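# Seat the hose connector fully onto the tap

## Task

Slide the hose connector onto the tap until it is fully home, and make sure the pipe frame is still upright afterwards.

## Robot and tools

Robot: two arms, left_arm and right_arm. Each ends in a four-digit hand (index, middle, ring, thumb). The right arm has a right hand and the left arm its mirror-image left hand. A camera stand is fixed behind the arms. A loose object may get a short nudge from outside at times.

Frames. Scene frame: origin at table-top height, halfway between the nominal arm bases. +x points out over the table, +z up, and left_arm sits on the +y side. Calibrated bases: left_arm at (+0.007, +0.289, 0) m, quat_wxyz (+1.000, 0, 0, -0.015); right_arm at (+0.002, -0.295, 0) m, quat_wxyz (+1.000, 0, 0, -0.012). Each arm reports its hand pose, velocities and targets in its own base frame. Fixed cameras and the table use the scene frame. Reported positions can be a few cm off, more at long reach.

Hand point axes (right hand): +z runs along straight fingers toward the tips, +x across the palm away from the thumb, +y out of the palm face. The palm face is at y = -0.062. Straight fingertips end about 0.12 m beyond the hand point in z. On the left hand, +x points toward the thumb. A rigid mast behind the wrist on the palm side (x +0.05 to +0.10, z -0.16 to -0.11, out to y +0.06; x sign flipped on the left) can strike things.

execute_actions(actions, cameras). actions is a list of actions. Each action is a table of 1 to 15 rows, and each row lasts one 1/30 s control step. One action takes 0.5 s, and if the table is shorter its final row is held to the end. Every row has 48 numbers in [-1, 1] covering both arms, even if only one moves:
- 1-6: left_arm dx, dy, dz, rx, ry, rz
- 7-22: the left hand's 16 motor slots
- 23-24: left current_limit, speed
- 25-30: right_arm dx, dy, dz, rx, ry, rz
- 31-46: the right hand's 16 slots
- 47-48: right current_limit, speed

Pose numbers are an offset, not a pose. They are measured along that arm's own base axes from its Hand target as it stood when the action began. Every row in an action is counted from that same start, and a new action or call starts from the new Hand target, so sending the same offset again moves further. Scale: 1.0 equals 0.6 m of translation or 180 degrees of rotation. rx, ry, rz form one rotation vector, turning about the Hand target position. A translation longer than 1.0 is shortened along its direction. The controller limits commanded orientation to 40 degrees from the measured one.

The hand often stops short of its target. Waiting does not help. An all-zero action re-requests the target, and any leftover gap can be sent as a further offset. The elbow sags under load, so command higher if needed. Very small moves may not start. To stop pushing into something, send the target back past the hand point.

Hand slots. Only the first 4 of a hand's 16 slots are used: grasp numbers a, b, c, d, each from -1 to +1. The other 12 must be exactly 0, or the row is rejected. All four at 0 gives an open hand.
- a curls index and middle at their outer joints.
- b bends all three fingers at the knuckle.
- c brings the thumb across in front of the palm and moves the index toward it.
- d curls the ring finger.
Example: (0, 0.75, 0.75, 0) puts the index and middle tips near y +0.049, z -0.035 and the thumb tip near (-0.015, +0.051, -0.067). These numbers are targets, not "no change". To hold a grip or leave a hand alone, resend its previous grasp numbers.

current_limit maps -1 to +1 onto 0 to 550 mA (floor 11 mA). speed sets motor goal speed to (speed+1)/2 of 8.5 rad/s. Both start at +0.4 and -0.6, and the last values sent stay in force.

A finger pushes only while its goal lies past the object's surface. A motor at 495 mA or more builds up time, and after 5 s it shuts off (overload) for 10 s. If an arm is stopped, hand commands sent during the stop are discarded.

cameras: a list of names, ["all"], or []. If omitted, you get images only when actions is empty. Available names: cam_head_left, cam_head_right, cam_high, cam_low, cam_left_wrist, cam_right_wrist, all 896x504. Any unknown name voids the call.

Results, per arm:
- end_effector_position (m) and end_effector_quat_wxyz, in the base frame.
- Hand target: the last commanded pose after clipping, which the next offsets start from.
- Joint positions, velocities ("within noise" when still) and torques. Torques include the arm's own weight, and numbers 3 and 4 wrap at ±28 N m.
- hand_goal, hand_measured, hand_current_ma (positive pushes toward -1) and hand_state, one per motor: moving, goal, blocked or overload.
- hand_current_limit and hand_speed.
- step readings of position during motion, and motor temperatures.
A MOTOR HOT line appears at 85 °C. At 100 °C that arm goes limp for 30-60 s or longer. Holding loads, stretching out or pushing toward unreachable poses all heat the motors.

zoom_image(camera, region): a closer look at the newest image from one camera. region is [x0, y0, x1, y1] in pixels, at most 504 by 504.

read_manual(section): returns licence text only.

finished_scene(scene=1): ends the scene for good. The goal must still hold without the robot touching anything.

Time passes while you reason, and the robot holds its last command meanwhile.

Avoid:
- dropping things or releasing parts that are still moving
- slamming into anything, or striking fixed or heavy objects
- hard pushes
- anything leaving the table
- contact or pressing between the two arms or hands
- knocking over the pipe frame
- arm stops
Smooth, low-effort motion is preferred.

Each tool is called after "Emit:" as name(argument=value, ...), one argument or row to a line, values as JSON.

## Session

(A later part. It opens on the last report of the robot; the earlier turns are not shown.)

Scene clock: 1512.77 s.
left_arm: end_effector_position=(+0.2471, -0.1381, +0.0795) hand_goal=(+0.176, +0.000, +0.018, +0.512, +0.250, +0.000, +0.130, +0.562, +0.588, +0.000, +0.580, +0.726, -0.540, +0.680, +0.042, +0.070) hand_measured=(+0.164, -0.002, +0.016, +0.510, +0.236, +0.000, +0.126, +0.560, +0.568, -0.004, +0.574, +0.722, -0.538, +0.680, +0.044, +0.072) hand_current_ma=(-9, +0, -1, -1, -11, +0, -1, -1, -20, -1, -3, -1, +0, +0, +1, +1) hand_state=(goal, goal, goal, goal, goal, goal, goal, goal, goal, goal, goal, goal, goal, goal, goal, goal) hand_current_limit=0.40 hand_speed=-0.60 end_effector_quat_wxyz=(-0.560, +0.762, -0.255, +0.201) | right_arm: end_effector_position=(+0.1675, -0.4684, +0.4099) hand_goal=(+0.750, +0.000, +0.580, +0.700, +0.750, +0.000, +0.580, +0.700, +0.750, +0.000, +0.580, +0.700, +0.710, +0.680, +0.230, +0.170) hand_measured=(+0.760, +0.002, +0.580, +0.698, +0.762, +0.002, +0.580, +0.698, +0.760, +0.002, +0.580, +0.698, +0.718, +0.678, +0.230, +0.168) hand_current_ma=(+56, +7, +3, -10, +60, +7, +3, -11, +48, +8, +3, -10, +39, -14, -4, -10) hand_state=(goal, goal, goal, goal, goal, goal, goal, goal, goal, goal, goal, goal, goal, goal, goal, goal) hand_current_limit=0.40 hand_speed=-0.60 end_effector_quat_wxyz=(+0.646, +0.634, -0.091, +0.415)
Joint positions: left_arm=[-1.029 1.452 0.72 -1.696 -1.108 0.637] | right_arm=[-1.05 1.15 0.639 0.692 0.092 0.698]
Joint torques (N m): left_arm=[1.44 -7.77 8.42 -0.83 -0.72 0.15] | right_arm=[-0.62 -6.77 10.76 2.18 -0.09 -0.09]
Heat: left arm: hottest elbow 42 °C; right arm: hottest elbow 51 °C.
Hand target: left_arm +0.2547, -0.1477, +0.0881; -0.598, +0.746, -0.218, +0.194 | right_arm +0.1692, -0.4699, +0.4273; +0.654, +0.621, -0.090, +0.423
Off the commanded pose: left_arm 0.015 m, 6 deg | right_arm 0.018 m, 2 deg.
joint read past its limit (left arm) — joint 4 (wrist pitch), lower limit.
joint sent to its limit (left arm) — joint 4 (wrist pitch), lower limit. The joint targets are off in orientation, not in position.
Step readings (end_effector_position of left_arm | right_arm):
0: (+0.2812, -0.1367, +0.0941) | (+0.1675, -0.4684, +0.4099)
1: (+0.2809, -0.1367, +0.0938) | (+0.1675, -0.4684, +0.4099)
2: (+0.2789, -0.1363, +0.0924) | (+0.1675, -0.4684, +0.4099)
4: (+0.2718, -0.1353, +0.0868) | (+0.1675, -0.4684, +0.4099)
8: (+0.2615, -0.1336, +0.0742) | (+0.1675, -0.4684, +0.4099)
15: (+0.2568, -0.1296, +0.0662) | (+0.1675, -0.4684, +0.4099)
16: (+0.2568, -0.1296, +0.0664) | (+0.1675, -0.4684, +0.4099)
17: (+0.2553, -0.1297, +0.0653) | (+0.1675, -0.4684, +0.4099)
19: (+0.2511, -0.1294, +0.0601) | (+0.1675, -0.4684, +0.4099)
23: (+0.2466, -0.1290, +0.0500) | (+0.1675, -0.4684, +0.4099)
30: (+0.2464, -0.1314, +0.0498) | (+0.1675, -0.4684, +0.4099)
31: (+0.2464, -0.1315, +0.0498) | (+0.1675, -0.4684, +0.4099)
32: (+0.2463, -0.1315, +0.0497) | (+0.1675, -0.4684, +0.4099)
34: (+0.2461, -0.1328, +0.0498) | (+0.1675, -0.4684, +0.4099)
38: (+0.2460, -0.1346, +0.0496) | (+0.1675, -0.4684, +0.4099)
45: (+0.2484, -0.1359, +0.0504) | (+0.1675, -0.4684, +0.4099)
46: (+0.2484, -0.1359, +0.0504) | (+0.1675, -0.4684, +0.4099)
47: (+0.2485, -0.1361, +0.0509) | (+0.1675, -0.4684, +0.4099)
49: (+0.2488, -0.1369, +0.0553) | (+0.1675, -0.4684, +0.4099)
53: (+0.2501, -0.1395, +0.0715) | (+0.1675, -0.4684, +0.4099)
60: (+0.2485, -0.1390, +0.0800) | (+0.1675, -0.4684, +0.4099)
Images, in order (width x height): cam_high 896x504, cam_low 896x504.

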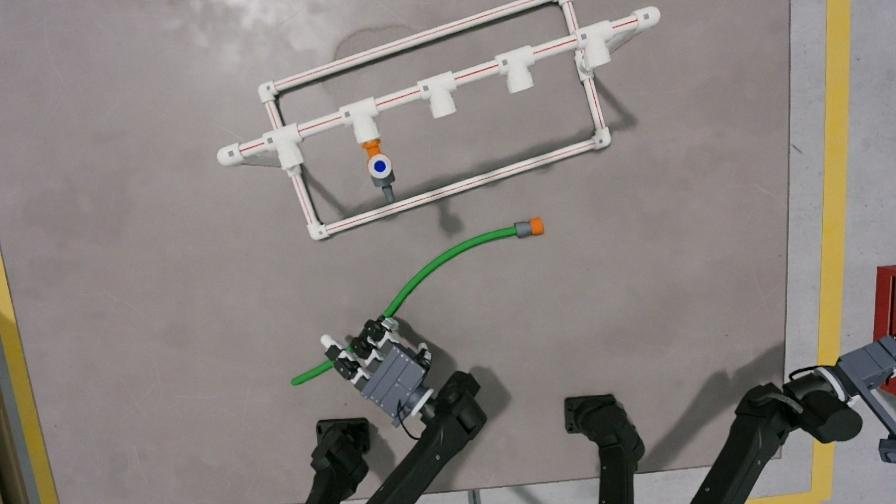

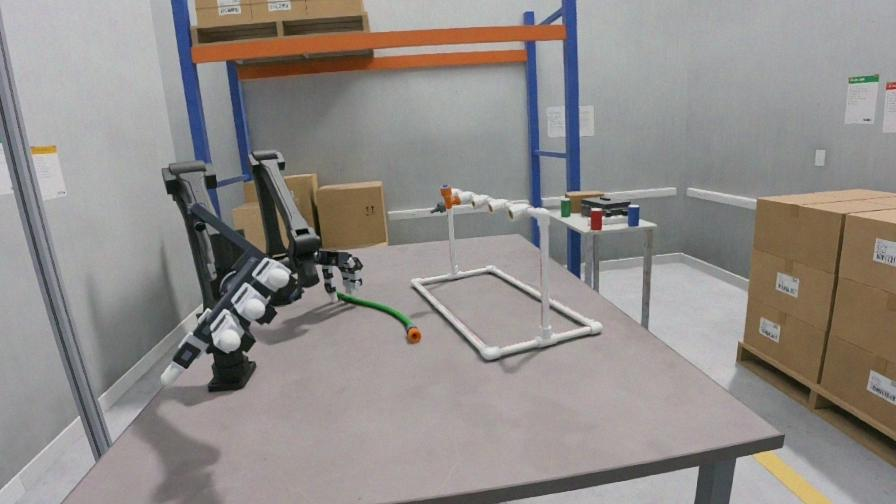

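Emit:
execute_actions(
  actions=[
    [[0.05,-0.05,0.15,-0.0058,0.0099,-0.0398,0.25,0.25,0.75,0,0,0,0,0,0,0,0,0,0,0,0,0,0.4,-0.6,0,0,0,0,0,0,0,0,0,0,0,0,0,0,0,0,0,0,0,0,0,0,0.4,-0.6]],
    [[0.1,-0.11,0.06,-0.0058,0.0099,-0.0398,0.25,0.25,0.75,0,0,0,0,0,0,0,0,0,0,0,0,0,0.4,-0.6,0,0,0,0,0,0,0,0,0,0,0,0,0,0,0,0,0,0,0,0,0,0,0.4,-0.6]],
    [[0.12,-0.14,0,-0.0058,0.0099,-0.0398,0.25,0.25,0.75,0,0,0,0,0,0,0,0,0,0,0,0,0,0.4,-0.6,0,0,0,0,0,0,0,0,0,0,0,0,0,0,0,0,0,0,0,0,0,0,0.4,-0.6]],
    [[0.12,-0.14,-0.05,-0.0058,0.0099,-0.0398,0.25,0.25,0.75,0,0,0,0,0,0,0,0,0,0,0,0,0,0.4,-0.6,0,0,0,0,0,0,0,0,0,0,0,0,0,0,0,0,0,0,0,0,0,0,0.4,-0.6]],
    [[0.005,-0.005,-0.05,0,0,0,0.25,0.25,0.75,0,0,0,0,0,0,0,0,0,0,0,0,0,0.4,-0.6,0,0,0,0,0,0,0,0,0,0,0,0,0,0,0,0,0,0,0,0,0,0,0.4,-0.6]],
  ],
  cameras=["cam_low", "cam_high", "cam_left_wrist"],
)

Emit:
zoom_image(
  camera="cam_high",
  region=[420, 130, 600, 270],
)

Scene clock: 1582.23 s.
left_arm: end_effector_position=(+0.4890, -0.4207, +0.1421) hand_goal=(+0.176, +0.000, +0.018, +0.512, +0.250, +0.000, +0.130, +0.562, +0.588, +0.000, +0.580, +0.726, -0.540, +0.680, +0.042, +0.070) hand_measured=(+0.166, -0.002, +0.016, +0.510, +0.238, +0.000, +0.126, +0.560, +0.572, -0.002, +0.574, +0.722, -0.540, +0.680, +0.044, +0.072) hand_current_ma=(-6, +0, +0, -1, -9, +0, -1, -1, -15, +0, -3, -1, +0, +0, +0, +1) hand_state=(goal, goal, goal, goal, goal, goal, goal, goal, goal, goal, goal, goal, goal, goal, goal, goal) hand_current_limit=0.40 hand_speed=-0.60 end_effector_quat_wxyz=(-0.492, +0.700, -0.428, +0.290) | right_arm: end_effector_position=(+0.1675, -0.4684, +0.4099) hand_goal=(+0.750, +0.000, +0.580, +0.700, +0.750, +0.000, +0.580, +0.700, +0.750, +0.000, +0.580, +0.700, +0.710, +0.680, +0.230, +0.170) hand_measured=(+0.760, +0.002, +0.580, +0.698, +0.762, +0.002, +0.580, +0.698, +0.760, +0.002, +0.580, +0.698, +0.718, +0.678, +0.230, +0.168) hand_current_ma=(+56, +7, +3, -10, +60, +7, +3, -11, +48, +8, +3, -10, +39, -14, -4, -10) hand_state=(goal, goal, goal, goal, goal, goal, goal, goal, goal, goal, goal, goal, goal, goal, goal, goal) hand_current_limit=0.40 hand_speed=-0.60 end_effector_quat_wxyz=(+0.646, +0.634, -0.091, +0.415)
Joint positions: left_arm=[-0.909 1.863 1.532 -0.805 -1.178 2.053] | right_arm=[-1.05 1.15 0.639 0.692 0.092 0.698]
Joint torques (N m): left_arm=[1.38 -18.37 8.65 1.52 -0.82 0.13] | right_arm=[-0.62 -6.77 10.77 2.18 -0.09 -0.09]
Heat: left arm: hottest elbow 41 °C; right arm: hottest elbow 51 °C.
Hand target: left_arm +0.4917, -0.4148, +0.1541; -0.490, +0.701, -0.425, +0.297 | right_arm +0.1692, -0.4699, +0.4273; +0.654, +0.621, -0.090, +0.423
Off the commanded pose: left_arm 0.014 m, 1 deg | right_arm 0.018 m, 2 deg.
Step readings (end_effector_position of left_arm | right_arm):
0: (+0.2471, -0.1380, +0.0795) | (+0.1675, -0.4684, +0.4099)
1: (+0.2473, -0.1379, +0.0797) | (+0.1675, -0.4684, +0.4099)
2: (+0.2494, -0.1378, +0.0823) | (+0.1675, -0.4684, +0.4099)
4: (+0.2564, -0.1408, +0.0944) | (+0.1675, -0.4684, +0.4099)
8: (+0.2753, -0.1584, +0.1405) | (+0.1675, -0.4684, +0.4099)
15: (+0.2795, -0.1682, +0.1680) | (+0.1675, -0.4684, +0.4099)
16: (+0.2788, -0.1678, +0.1672) | (+0.1675, -0.4684, +0.4099)
17: (+0.2802, -0.1693, +0.1680) | (+0.1675, -0.4684, +0.4099)
19: (+0.2905, -0.1809, +0.1743) | (+0.1675, -0.4684, +0.4099)
23: (+0.3205, -0.2202, +0.1936) | (+0.1675, -0.4684, +0.4099)
30: (+0.3319, -0.2324, +0.1968) | (+0.1675, -0.4684, +0.4099)
31: (+0.3322, -0.2320, +0.1964) | (+0.1675, -0.4684, +0.4099)
32: (+0.3344, -0.2347, +0.1964) | (+0.1675, -0.4684, +0.4099)
34: (+0.3484, -0.2506, +0.1999) | (+0.1675, -0.4684, +0.4099)
38: (+0.3861, -0.3002, +0.2032) | (+0.1675, -0.4684, +0.4099)
45: (+0.4012, -0.3183, +0.1874) | (+0.1675, -0.4684, +0.4099)
46: (+0.4029, -0.3189, +0.1874) | (+0.1675, -0.4684, +0.4099)
47: (+0.4061, -0.3217, +0.1878) | (+0.1675, -0.4684, +0.4099)
49: (+0.4203, -0.3383, +0.1897) | (+0.1675, -0.4684, +0.4099)
53: (+0.4579, -0.3850, +0.1826) | (+0.1675, -0.4684, +0.4099)
60: (+0.4719, -0.4056, +0.1503) | (+0.1675, -0.4684, +0.4099)
61: (+0.4736, -0.4069, +0.1501) | (+0.1675, -0.4684, +0.4099)
62: (+0.4764, -0.4089, +0.1510) | (+0.1675, -0.4684, +0.4099)
64: (+0.4820, -0.4141, +0.1522) | (+0.1675, -0.4684, +0.4099)
68: (+0.4902, -0.4233, +0.1530) | (+0.1675, -0.4684, +0.4099)
75: (+0.4898, -0.4216, +0.1407) | (+0.1675, -0.4684, +0.4099)
camera_calibration:
cam_left_wrist: T_world_to_cam=[[-0.196922, 0.778225, 0.596312, 0.303498], [-0.195917, -0.62719, 0.753823, -0.318956], [0.960645, 0.0316163, 0.275975, -0.367313], [0, 0, 0, 1]] pos_world=[0.350134, -0.424622, 0.160826]
Images, in order (width x height): cam_high 896x504, cam_low 896x504, cam_left_wrist 896x504.

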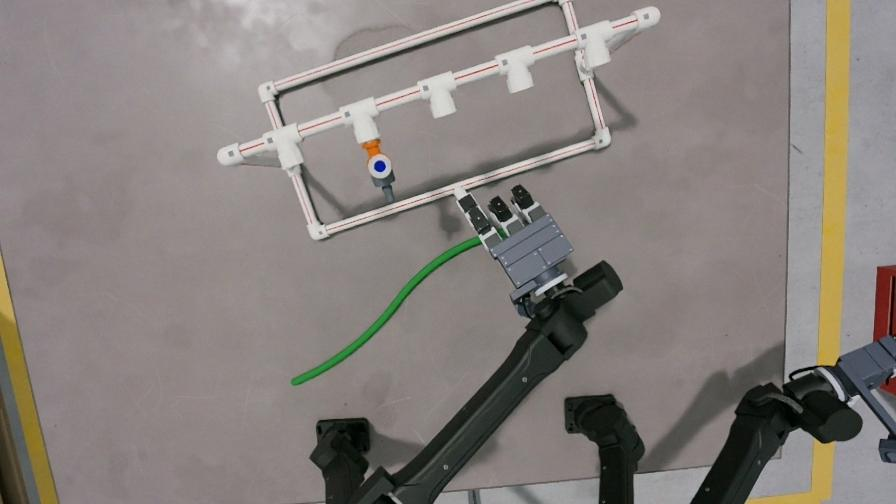

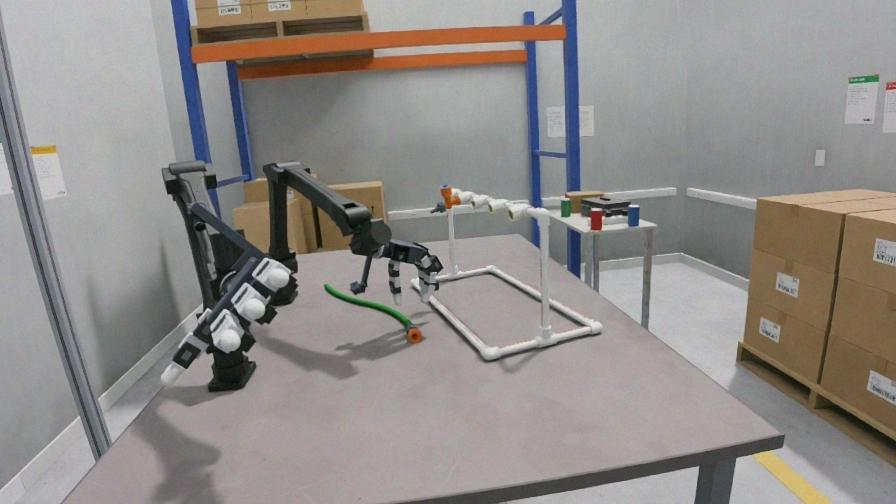

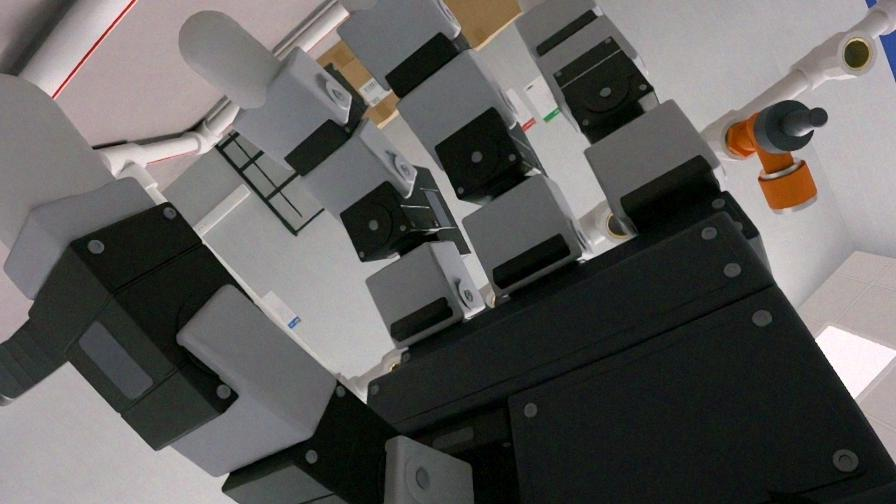

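Scaled by 2.800.

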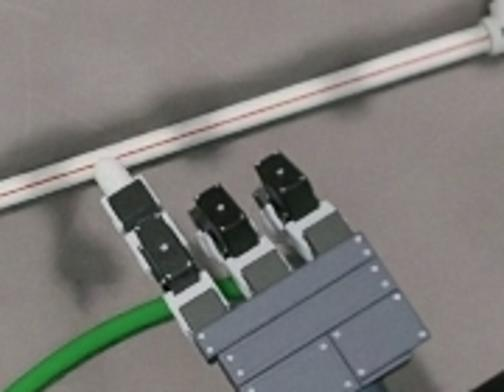

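Emit:
execute_actions(
  actions=[
    [[-0.001,0.0065,-0.05,0,0,0,0.25,0.25,0.75,0,0,0,0,0,0,0,0,0,0,0,0,0,0.4,-0.6,0,0,0,0,0,0,0,0,0,0,0,0,0,0,0,0,0,0,0,0,0,0,0.4,-0.6]],
    [[0,0.0065,-0.05,0,0,0,0.25,0.25,0.75,0,0,0,0,0,0,0,0,0,0,0,0,0,0.4,-0.6,0,0,0,0,0,0,0,0,0,0,0,0,0,0,0,0,0,0,0,0,0,0,0.4,-0.6]],
  ],
  cameras=["cam_low", "cam_high", "cam_left_wrist"],
)

Emit:
zoom_image(
  camera="cam_low",
  region=[360, 240, 480, 360],
)

Scene clock: 1606.23 s.
left_arm: end_effector_position=(+0.4871, -0.4127, +0.0958) hand_goal=(+0.176, +0.000, +0.018, +0.512, +0.250, +0.000, +0.130, +0.562, +0.588, +0.000, +0.580, +0.726, -0.540, +0.680, +0.042, +0.070) hand_measured=(+0.166, -0.002, +0.016, +0.510, +0.238, +0.000, +0.126, +0.560, +0.572, -0.002, +0.574, +0.722, -0.540, +0.680, +0.044, +0.072) hand_current_ma=(-6, +0, +0, -1, -9, +0, -1, -1, -15, +0, -3, -1, +0, +0, +0, +1) hand_state=(goal, goal, goal, goal, goal, goal, goal, goal, goal, goal, goal, goal, goal, goal, goal, goal) hand_current_limit=0.40 hand_speed=-0.60 end_effector_quat_wxyz=(-0.488, +0.703, -0.423, +0.299) | right_arm: end_effector_position=(+0.1675, -0.4684, +0.4099) hand_goal=(+0.750, +0.000, +0.580, +0.700, +0.750, +0.000, +0.580, +0.700, +0.750, +0.000, +0.580, +0.700, +0.710, +0.680, +0.230, +0.170) hand_measured=(+0.760, +0.002, +0.580, +0.698, +0.762, +0.002, +0.580, +0.698, +0.760, +0.002, +0.580, +0.698, +0.718, +0.678, +0.230, +0.168) hand_current_ma=(+56, +7, +3, -10, +60, +7, +3, -11, +48, +8, +3, -10, +39, -14, -4, -10) hand_state=(goal, goal, goal, goal, goal, goal, goal, goal, goal, goal, goal, goal, goal, goal, goal, goal) hand_current_limit=0.40 hand_speed=-0.60 end_effector_quat_wxyz=(+0.646, +0.634, -0.091, +0.415)
Joint positions: left_arm=[-0.902 1.88 1.421 -0.641 -1.173 2.068] | right_arm=[-1.05 1.15 0.639 0.692 0.092 0.698]
Joint torques (N m): left_arm=[1.73 -16.32 8.53 1.51 -0.81 0.14] | right_arm=[-0.67 -6.83 10.76 2.18 -0.09 -0.09]
Heat: left arm: hottest elbow 42 °C; right arm: hottest elbow 51 °C.
Hand target: left_arm +0.4910, -0.4070, +0.0940; -0.490, +0.701, -0.425, +0.297 | right_arm +0.1692, -0.4699, +0.4273; +0.654, +0.621, -0.090, +0.423
Off the commanded pose: left_arm 0.007 m, 0 deg | right_arm 0.018 m, 2 deg.
joint sent to its limit (left arm) — joint 6 (wrist roll), upper limit. The joint targets still meet the commanded pose.
Step readings (end_effector_position of left_arm | right_arm):
0: (+0.4890, -0.4206, +0.1421) | (+0.1675, -0.4684, +0.4099)
1: (+0.4890, -0.4207, +0.1420) | (+0.1675, -0.4684, +0.4099)
2: (+0.4893, -0.4211, +0.1411) | (+0.1675, -0.4684, +0.4099)
4: (+0.4894, -0.4208, +0.1374) | (+0.1675, -0.4684, +0.4099)
8: (+0.4868, -0.4167, +0.1249) | (+0.1675, -0.4684, +0.4099)
15: (+0.4870, -0.4166, +0.1218) | (+0.1675, -0.4684, +0.4099)
16: (+0.4873, -0.4165, +0.1217) | (+0.1675, -0.4684, +0.4099)
17: (+0.4876, -0.4169, +0.1209) | (+0.1675, -0.4684, +0.4099)
19: (+0.4885, -0.4170, +0.1180) | (+0.1675, -0.4684, +0.4099)
23: (+0.4868, -0.4137, +0.1061) | (+0.1675, -0.4684, +0.4099)
30: (+0.4868, -0.4124, +0.0957) | (+0.1675, -0.4684, +0.4099)
camera_calibration:
cam_left_wrist: T_world_to_cam=[[-0.203092, 0.789492, 0.579185, 0.333815], [-0.205542, -0.612708, 0.763113, -0.269753], [0.957343, 0.0359356, 0.28671, -0.350641], [0, 0, 0, 1]] pos_world=[0.348034, -0.416223, 0.113044]
Images, in order (width x height): cam_high 896x504, cam_low 896x504, cam_left_wrist 896x504.

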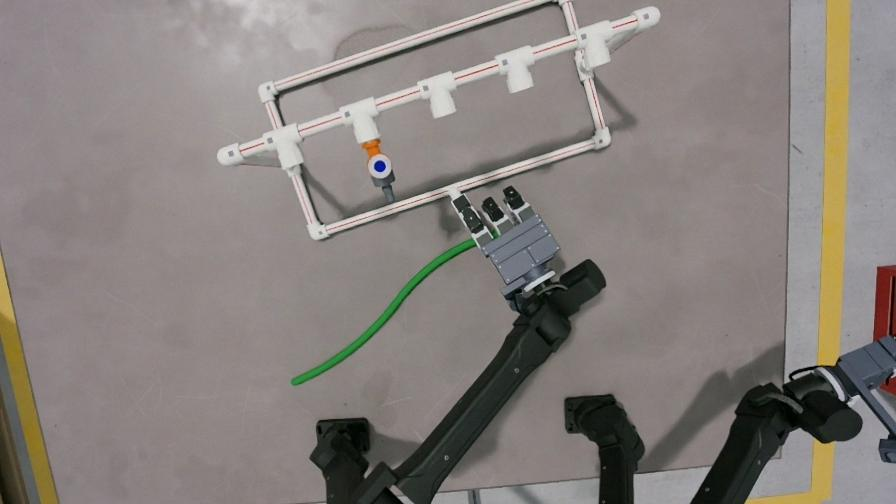

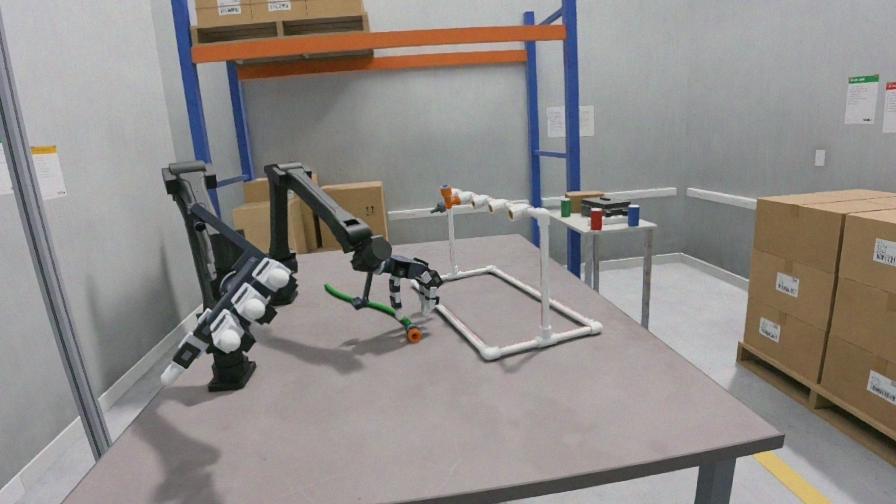

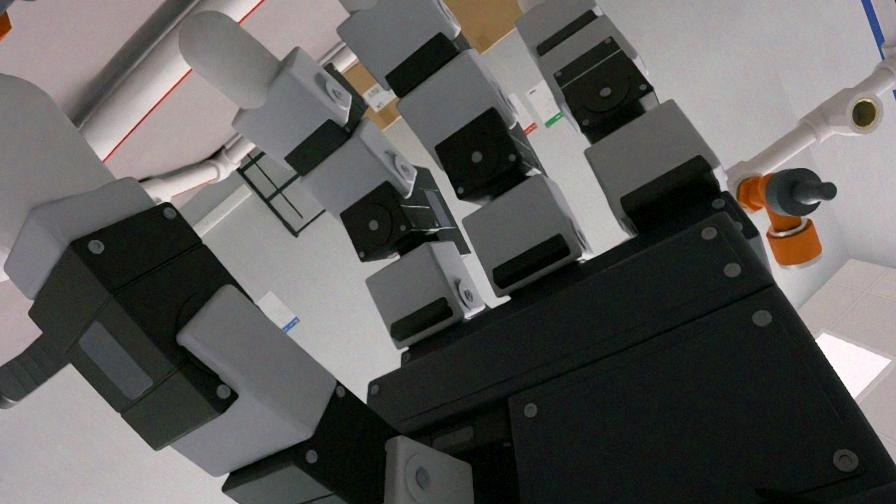

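Scaled by 4.200.

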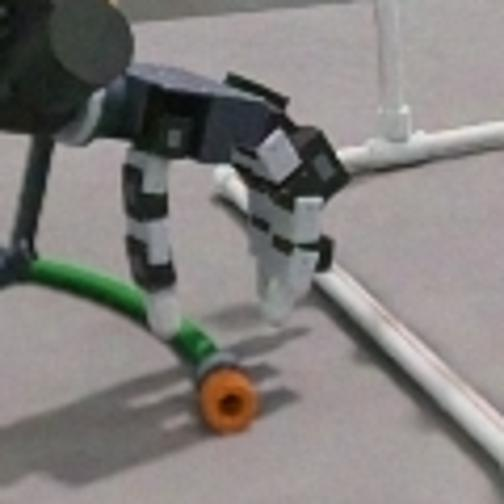

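Emit:
execute_actions(
  actions=[],
  cameras=["cam_low","cam_high","cam_left_wrist"],
)

Scene clock: 1638.60 s.
left_arm: end_effector_position=(+0.4872, -0.4125, +0.0958) hand_goal=(+0.176, +0.000, +0.018, +0.512, +0.250, +0.000, +0.130, +0.562, +0.588, +0.000, +0.580, +0.726, -0.540, +0.680, +0.042, +0.070) hand_measured=(+0.166, -0.002, +0.016, +0.510, +0.238, +0.000, +0.126, +0.560, +0.572, -0.002, +0.574, +0.722, -0.540, +0.680, +0.044, +0.072) hand_current_ma=(-6, +0, +0, -1, -9, +0, -1, -1, -15, +0, -3, -1, +0, +0, +0, +1) hand_state=(goal, goal, goal, goal, goal, goal, goal, goal, goal, goal, goal, goal, goal, goal, goal, goal) hand_current_limit=0.40 hand_speed=-0.60 end_effector_quat_wxyz=(-0.488, +0.703, -0.423, +0.299) | right_arm: end_effector_position=(+0.1675, -0.4684, +0.4099) hand_goal=(+0.750, +0.000, +0.580, +0.700, +0.750, +0.000, +0.580, +0.700, +0.750, +0.000, +0.580, +0.700, +0.710, +0.680, +0.230, +0.170) hand_measured=(+0.760, +0.002, +0.580, +0.698, +0.762, +0.002, +0.580, +0.698, +0.760, +0.002, +0.580, +0.698, +0.718, +0.678, +0.230, +0.168) hand_current_ma=(+56, +7, +3, -10, +60, +7, +3, -11, +48, +8, +3, -10, +39, -14, -4, -10) hand_state=(goal, goal, goal, goal, goal, goal, goal, goal, goal, goal, goal, goal, goal, goal, goal, goal) hand_current_limit=0.40 hand_speed=-0.60 end_effector_quat_wxyz=(+0.646, +0.634, -0.091, +0.415)
Joint positions: left_arm=[-0.902 1.88 1.421 -0.641 -1.173 2.068] | right_arm=[-1.05 1.15 0.639 0.692 0.092 0.698]
Joint velocities: within noise
Joint torques (N m): left_arm=[1.2 -16.44 8.42 1.54 -0.82 0.15] | right_arm=[-0.62 -6.77 10.76 2.17 -0.09 -0.09]
Motor temperatures (°C): left_arm=[26 38 41 26 31 27] | right_arm=[26 29 51 27 24 25]
Heat: left arm: hottest elbow 41 °C; right arm: hottest elbow 51 °C.
Hand target: left_arm +0.4911, -0.4069, +0.0940; -0.490, +0.701, -0.425, +0.297 | right_arm +0.1692, -0.4699, +0.4273; +0.654, +0.621, -0.090, +0.423
Off the commanded pose: left_arm 0.007 m, 0 deg | right_arm 0.018 m, 2 deg.
camera_calibration:
cam_left_wrist: T_world_to_cam=[[-0.203419, 0.789406, 0.579188, 0.333755], [-0.205283, -0.612795, 0.763113, -0.269736], [0.957329, 0.0363342, 0.286706, -0.350573], [0, 0, 0, 1]] pos_world=[0.348134, -0.416023, 0.113044]
Images, in order (width x height): cam_high 896x504, cam_low 896x504, cam_left_wrist 896x504.

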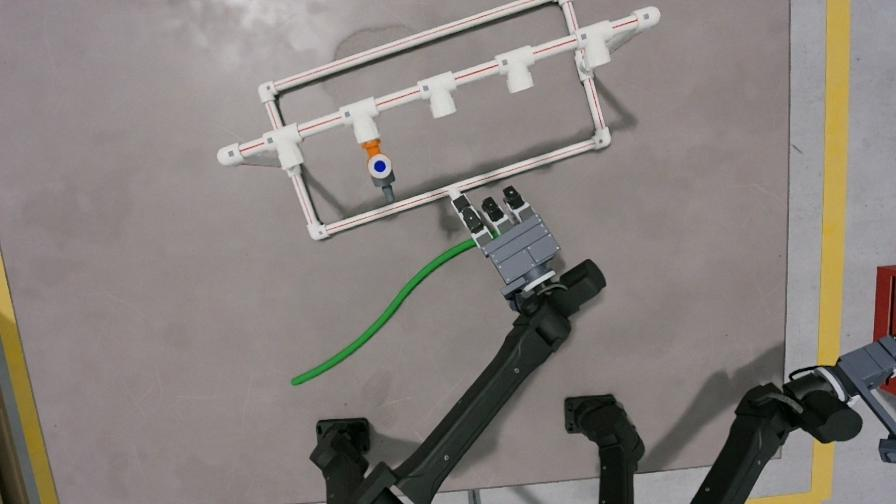

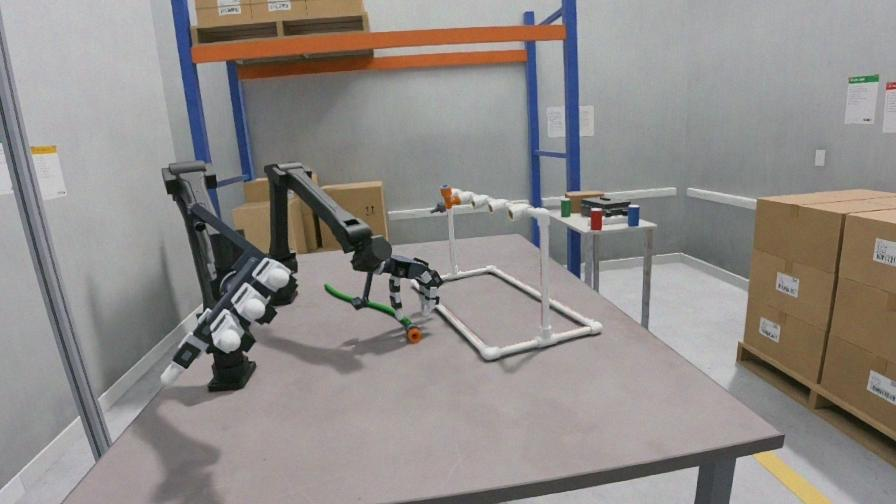

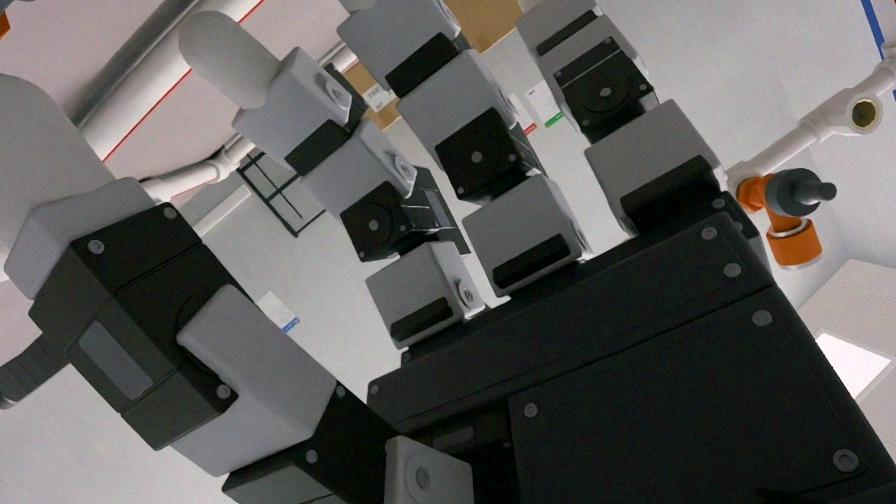

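Emit:
zoom_image(
  camera="cam_low",
  region=[340, 230, 470, 360],
)

Emit:
zoom_image(
  camera="cam_high",
  region=[440, 170, 580, 300],
)

Scaled by 3.877.

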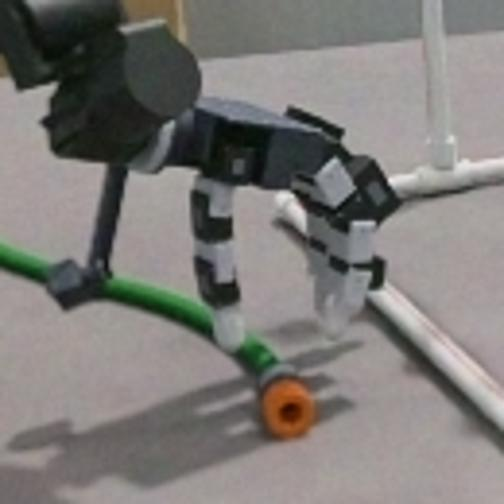

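Scaled by 3.600.

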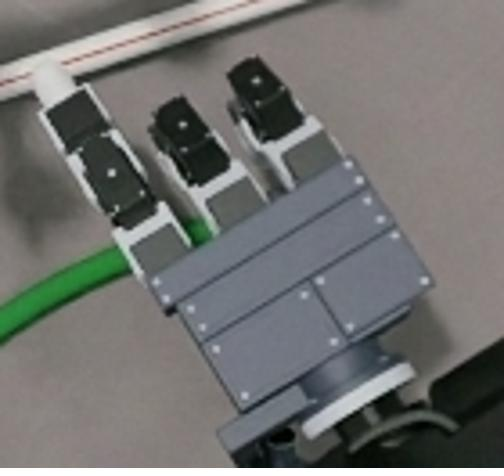

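Emit:
execute_actions(
  actions=[
    [[0,0,-0.04,0,0,0,0.25,0.25,0.75,0,0,0,0,0,0,0,0,0,0,0,0,0,0.4,-0.6,0,0,0,0,0,0,0,0,0,0,0,0,0,0,0,0,0,0,0,0,0,0,0.4,-0.6]],
    [[0,0,-0.041,0,0,0,0.25,0.25,0.75,0,0,0,0,0,0,0,0,0,0,0,0,0,0.4,-0.6,0,0,0,0,0,0,0,0,0,0,0,0,0,0,0,0,0,0,0,0,0,0,0.4,-0.6]],
  ],
  cameras=["cam_low","cam_high","cam_left_wrist"],
)

Emit:
zoom_image(
  camera="cam_low",
  region=[340, 230, 470, 360],
)

Scene clock: 1682.43 s.
left_arm: end_effector_position=(+0.4880, -0.4124, +0.0509) hand_goal=(+0.176, +0.000, +0.018, +0.512, +0.250, +0.000, +0.130, +0.562, +0.588, +0.000, +0.580, +0.726, -0.540, +0.680, +0.042, +0.070) hand_measured=(+0.168, -0.002, +0.016, +0.510, +0.244, -0.002, +0.124, +0.558, +0.572, -0.002, +0.574, +0.722, -0.540, +0.680, +0.044, +0.072) hand_current_ma=(-5, +0, +0, -1, -3, -1, -2, -1, -15, +0, -3, -1, +0, +0, +0, +1) hand_state=(goal, goal, goal, goal, goal, goal, goal, goal, goal, goal, goal, goal, goal, goal, goal, goal) hand_current_limit=0.40 hand_speed=-0.60 end_effector_quat_wxyz=(-0.490, +0.702, -0.421, +0.300) | right_arm: end_effector_position=(+0.1675, -0.4684, +0.4099) hand_goal=(+0.750, +0.000, +0.580, +0.700, +0.750, +0.000, +0.580, +0.700, +0.750, +0.000, +0.580, +0.700, +0.710, +0.680, +0.230, +0.170) hand_measured=(+0.760, +0.002, +0.580, +0.698, +0.762, +0.002, +0.580, +0.698, +0.760, +0.002, +0.580, +0.698, +0.718, +0.678, +0.230, +0.168) hand_current_ma=(+56, +7, +3, -10, +60, +7, +3, -11, +48, +8, +3, -10, +39, -14, -4, -10) hand_state=(goal, goal, goal, goal, goal, goal, goal, goal, goal, goal, goal, goal, goal, goal, goal, goal) hand_current_limit=0.40 hand_speed=-0.60 end_effector_quat_wxyz=(+0.646, +0.634, -0.091, +0.415)
Joint positions: left_arm=[-0.902 1.938 1.374 -0.531 -1.177 2.071] | right_arm=[-1.05 1.15 0.639 0.692 0.092 0.698]
Joint torques (N m): left_arm=[1.32 -16.44 7.95 1.62 -0.68 0.11] | right_arm=[-0.62 -6.77 10.76 2.17 -0.09 -0.09]
Heat: left arm: hottest elbow 40 °C; right arm: hottest elbow 52 °C.
Hand target: left_arm +0.4912, -0.4070, +0.0455; -0.490, +0.701, -0.425, +0.297 | right_arm +0.1692, -0.4699, +0.4273; +0.654, +0.621, -0.090, +0.423
Off the commanded pose: left_arm 0.008 m, 1 deg | right_arm 0.018 m, 2 deg.
joint sent to its limit (left arm) — joint 6 (wrist roll), upper limit. The joint targets still meet the commanded pose.
Step readings (end_effector_position of left_arm | right_arm):
0: (+0.4872, -0.4125, +0.0958) | (+0.1675, -0.4684, +0.4099)
1: (+0.4873, -0.4126, +0.0959) | (+0.1675, -0.4684, +0.4099)
2: (+0.4876, -0.4130, +0.0957) | (+0.1675, -0.4684, +0.4099)
4: (+0.4886, -0.4142, +0.0942) | (+0.1675, -0.4684, +0.4099)
8: (+0.4884, -0.4139, +0.0849) | (+0.1675, -0.4684, +0.4099)
15: (+0.4868, -0.4120, +0.0709) | (+0.1675, -0.4684, +0.4099)
16: (+0.4869, -0.4122, +0.0708) | (+0.1675, -0.4684, +0.4099)
17: (+0.4874, -0.4127, +0.0705) | (+0.1675, -0.4684, +0.4099)
19: (+0.4886, -0.4142, +0.0694) | (+0.1675, -0.4684, +0.4099)
23: (+0.4889, -0.4146, +0.0608) | (+0.1675, -0.4684, +0.4099)
30: (+0.4881, -0.4125, +0.0509) | (+0.1675, -0.4684, +0.4099)
camera_calibration:
cam_left_wrist: T_world_to_cam=[[-0.207046, 0.788541, 0.579082, 0.361378], [-0.208614, -0.613879, 0.761336, -0.233927], [0.955831, 0.0368265, 0.291602, -0.337836], [0, 0, 0, 1]] pos_world=[0.348935, -0.416123, 0.0673431]
Images, in order (width x height): cam_high 896x504, cam_low 896x504, cam_left_wrist 896x504.

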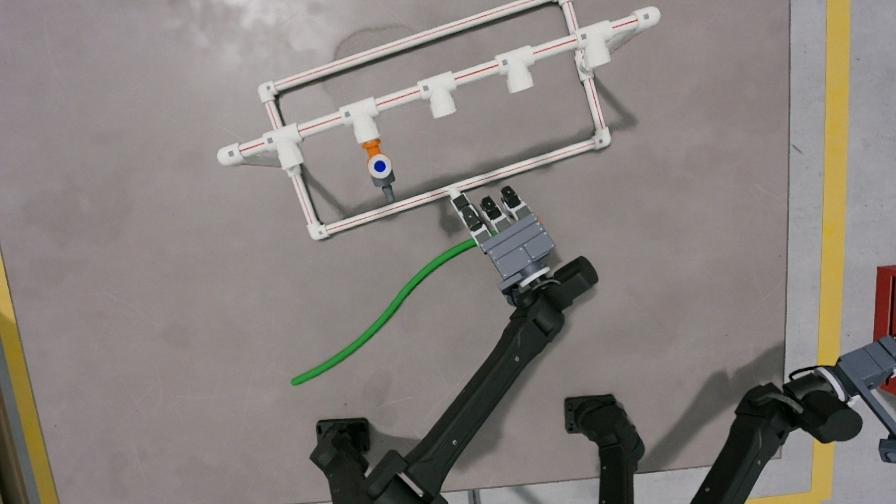

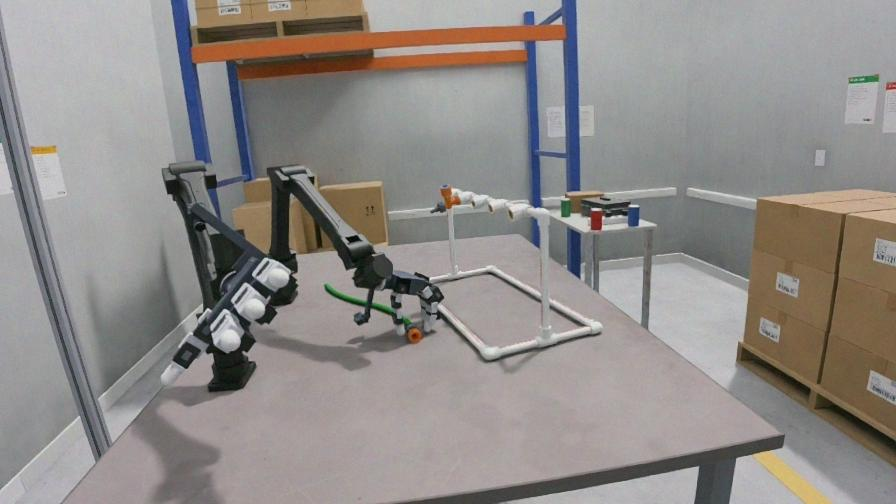

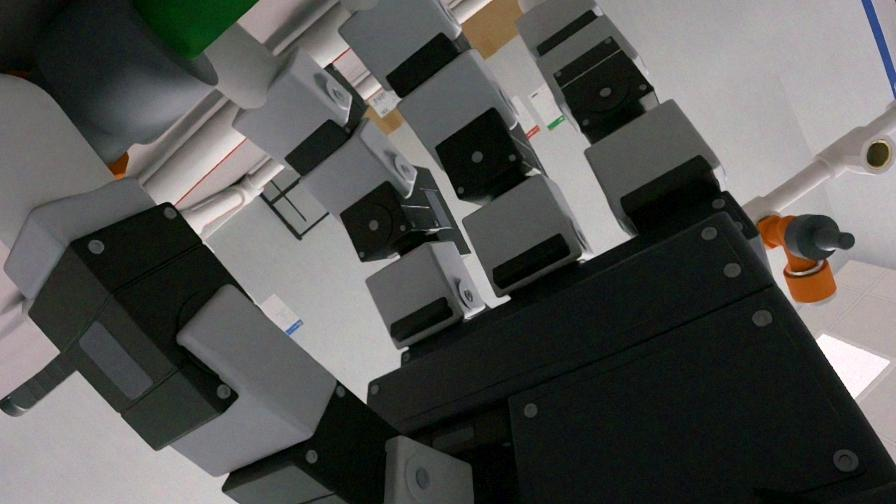

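Scaled by 3.877.

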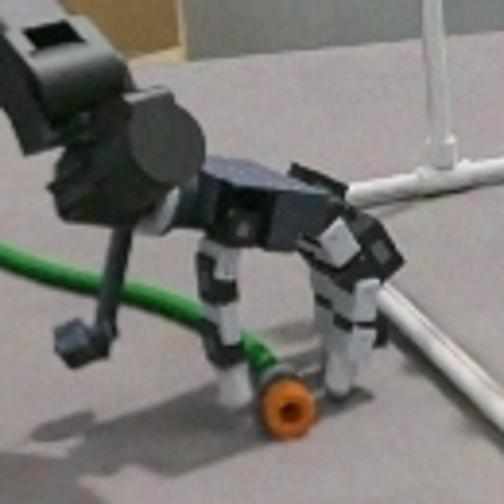

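Emit:
execute_actions(
  actions=[
    [[0,0,-0.007,0,0,0,0.25,0.25,0.75,0,0,0,0,0,0,0,0,0,0,0,0,0,0.4,-0.8,0,0,0,0,0,0,0,0,0,0,0,0,0,0,0,0,0,0,0,0,0,0,0.4,-0.6]],
    [[0,0,0,0,0,0,0.25,0.4,0.75,0,0,0,0,0,0,0,0,0,0,0,0,0,0.4,-0.8,0,0,0,0,0,0,0,0,0,0,0,0,0,0,0,0,0,0,0,0,0,0,0.4,-0.6]],
    [[0,0,0,0,0,0,0.25,0.5,0.75,0,0,0,0,0,0,0,0,0,0,0,0,0,0.4,-0.8,0,0,0,0,0,0,0,0,0,0,0,0,0,0,0,0,0,0,0,0,0,0,0.4,-0.6]],
  ],
  cameras=["cam_low","cam_high","cam_left_wrist"],
)

Emit:
zoom_image(
  camera="cam_low",
  region=[340, 230, 470, 360],
)

Scene clock: 1700.10 s.
left_arm: end_effector_position=(+0.4953, -0.4093, +0.0515) hand_goal=(-0.162, +0.000, +0.092, +0.562, -0.188, +0.000, +0.080, +0.562, +0.212, +0.000, +0.580, +0.776, -0.540, +0.680, +0.042, +0.120) hand_measured=(-0.132, -0.002, +0.098, +0.562, -0.112, -0.002, +0.102, +0.570, +0.208, -0.002, +0.574, +0.772, -0.530, +0.682, +0.066, +0.132) hand_current_ma=(+39, +0, +2, +0, +166, -1, +21, +5, -1, +0, -3, -1, +5, +0, +37, +11) hand_state=(blocked, goal, goal, goal, blocked, goal, blocked, goal, goal, goal, goal, goal, goal, goal, blocked, goal) hand_current_limit=0.40 hand_speed=-0.80 end_effector_quat_wxyz=(-0.488, +0.707, -0.413, +0.303) | right_arm: end_effector_position=(+0.1675, -0.4684, +0.4099) hand_goal=(+0.750, +0.000, +0.580, +0.700, +0.750, +0.000, +0.580, +0.700, +0.750, +0.000, +0.580, +0.700, +0.710, +0.680, +0.230, +0.170) hand_measured=(+0.760, +0.002, +0.580, +0.698, +0.762, +0.002, +0.580, +0.698, +0.760, +0.002, +0.580, +0.698, +0.718, +0.678, +0.230, +0.168) hand_current_ma=(+56, +7, +3, -10, +60, +7, +3, -11, +48, +8, +3, -10, +39, -14, -4, -10) hand_state=(goal, goal, goal, goal, goal, goal, goal, goal, goal, goal, goal, goal, goal, goal, goal, goal) hand_current_limit=0.40 hand_speed=-0.60 end_effector_quat_wxyz=(+0.646, +0.634, -0.091, +0.415)
Joint positions: left_arm=[-0.889 1.939 1.374 -0.513 -1.174 2.073] | right_arm=[-1.05 1.15 0.639 0.692 0.092 0.698]
Joint torques (N m): left_arm=[0.56 -15.68 7.61 1.24 -0.73 0.07] | right_arm=[-0.56 -6.77 10.77 2.18 -0.09 -0.09]
Heat: left arm: hottest elbow 41 °C; right arm: hottest elbow 52 °C.
Hand target: left_arm +0.4912, -0.4070, +0.0415; -0.490, +0.701, -0.425, +0.297 | right_arm +0.1692, -0.4699, +0.4273; +0.654, +0.621, -0.090, +0.423
Off the commanded pose: left_arm 0.011 m, 2 deg | right_arm 0.018 m, 2 deg.
joint sent to its limit (left arm) — joint 6 (wrist roll), upper limit. The joint targets still meet the commanded pose.
Step readings (end_effector_position of left_arm | right_arm):
0: (+0.4880, -0.4124, +0.0509) | (+0.1675, -0.4684, +0.4099)
1: (+0.4881, -0.4125, +0.0509) | (+0.1675, -0.4684, +0.4099)
2: (+0.4882, -0.4126, +0.0510) | (+0.1675, -0.4684, +0.4099)
4: (+0.4883, -0.4128, +0.0511) | (+0.1675, -0.4684, +0.4099)
8: (+0.4887, -0.4136, +0.0513) | (+0.1675, -0.4684, +0.4099)
15: (+0.4889, -0.4138, +0.0514) | (+0.1675, -0.4684, +0.4099)
16: (+0.4889, -0.4138, +0.0514) | (+0.1675, -0.4684, +0.4099)
17: (+0.4889, -0.4139, +0.0514) | (+0.1675, -0.4684, +0.4099)
19: (+0.4893, -0.4142, +0.0517) | (+0.1675, -0.4684, +0.4099)
23: (+0.4930, -0.4111, +0.0525) | (+0.1675, -0.4684, +0.4099)
30: (+0.4961, -0.4079, +0.0532) | (+0.1675, -0.4684, +0.4099)
31: (+0.4961, -0.4079, +0.0532) | (+0.1675, -0.4684, +0.4099)
32: (+0.4962, -0.4078, +0.0532) | (+0.1675, -0.4684, +0.4099)
34: (+0.4960, -0.4081, +0.0530) | (+0.1675, -0.4684, +0.4099)
38: (+0.4954, -0.4091, +0.0517) | (+0.1675, -0.4684, +0.4099)
45: (+0.4953, -0.4093, +0.0515) | (+0.1675, -0.4684, +0.4099)
camera_calibration:
cam_left_wrist: T_world_to_cam=[[-0.220157, 0.794441, 0.566034, 0.369584], [-0.208074, -0.605163, 0.768429, -0.228019], [0.953014, 0.0513978, 0.298534, -0.33811], [0, 0, 0, 1]] pos_world=[0.356145, -0.414224, 0.0669567]
Images, in order (width x height): cam_high 896x504, cam_low 896x504, cam_left_wrist 896x504.

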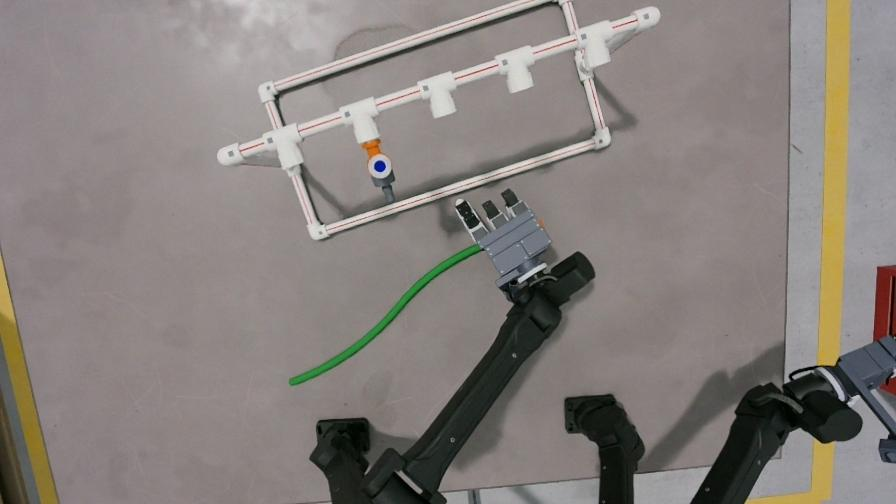

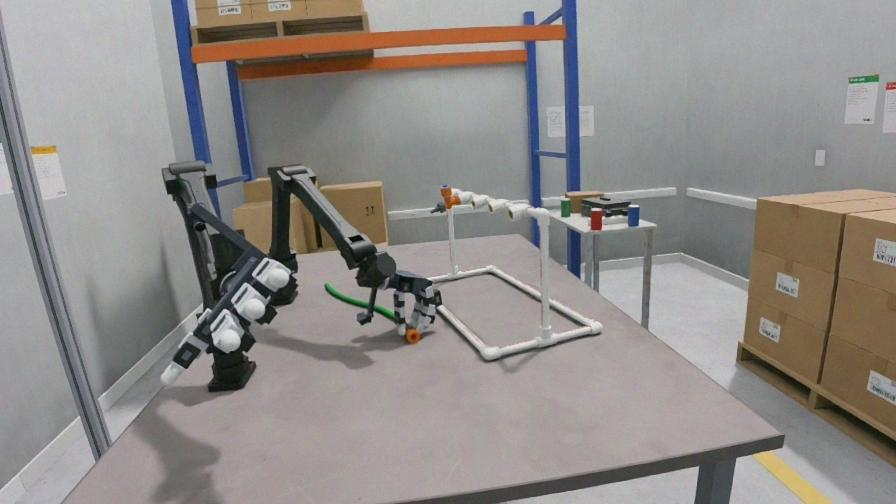

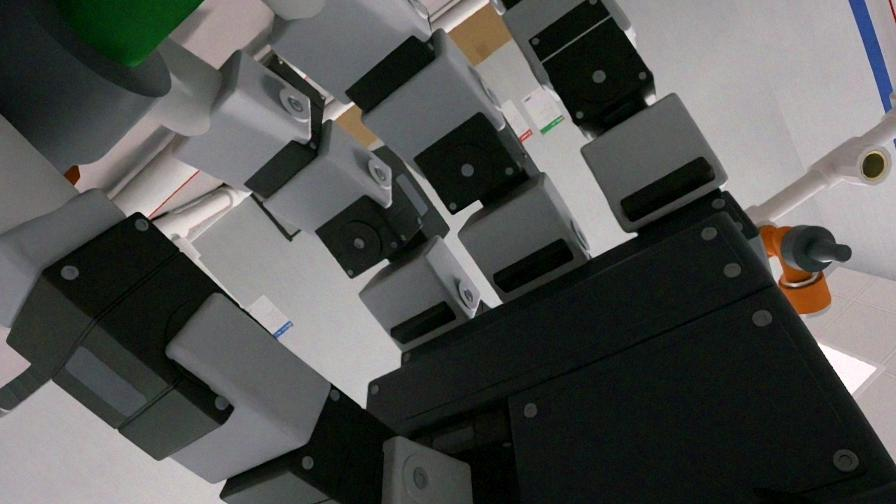

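Scaled by 3.877.

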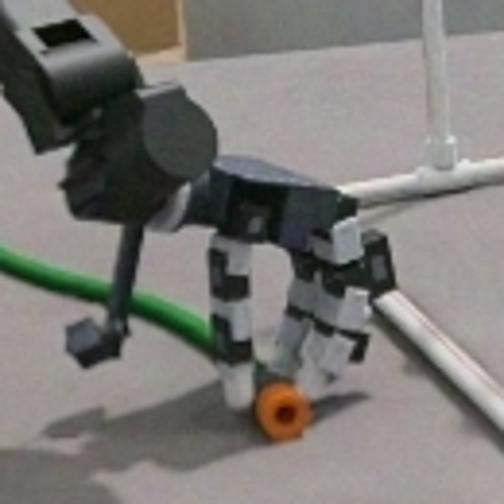

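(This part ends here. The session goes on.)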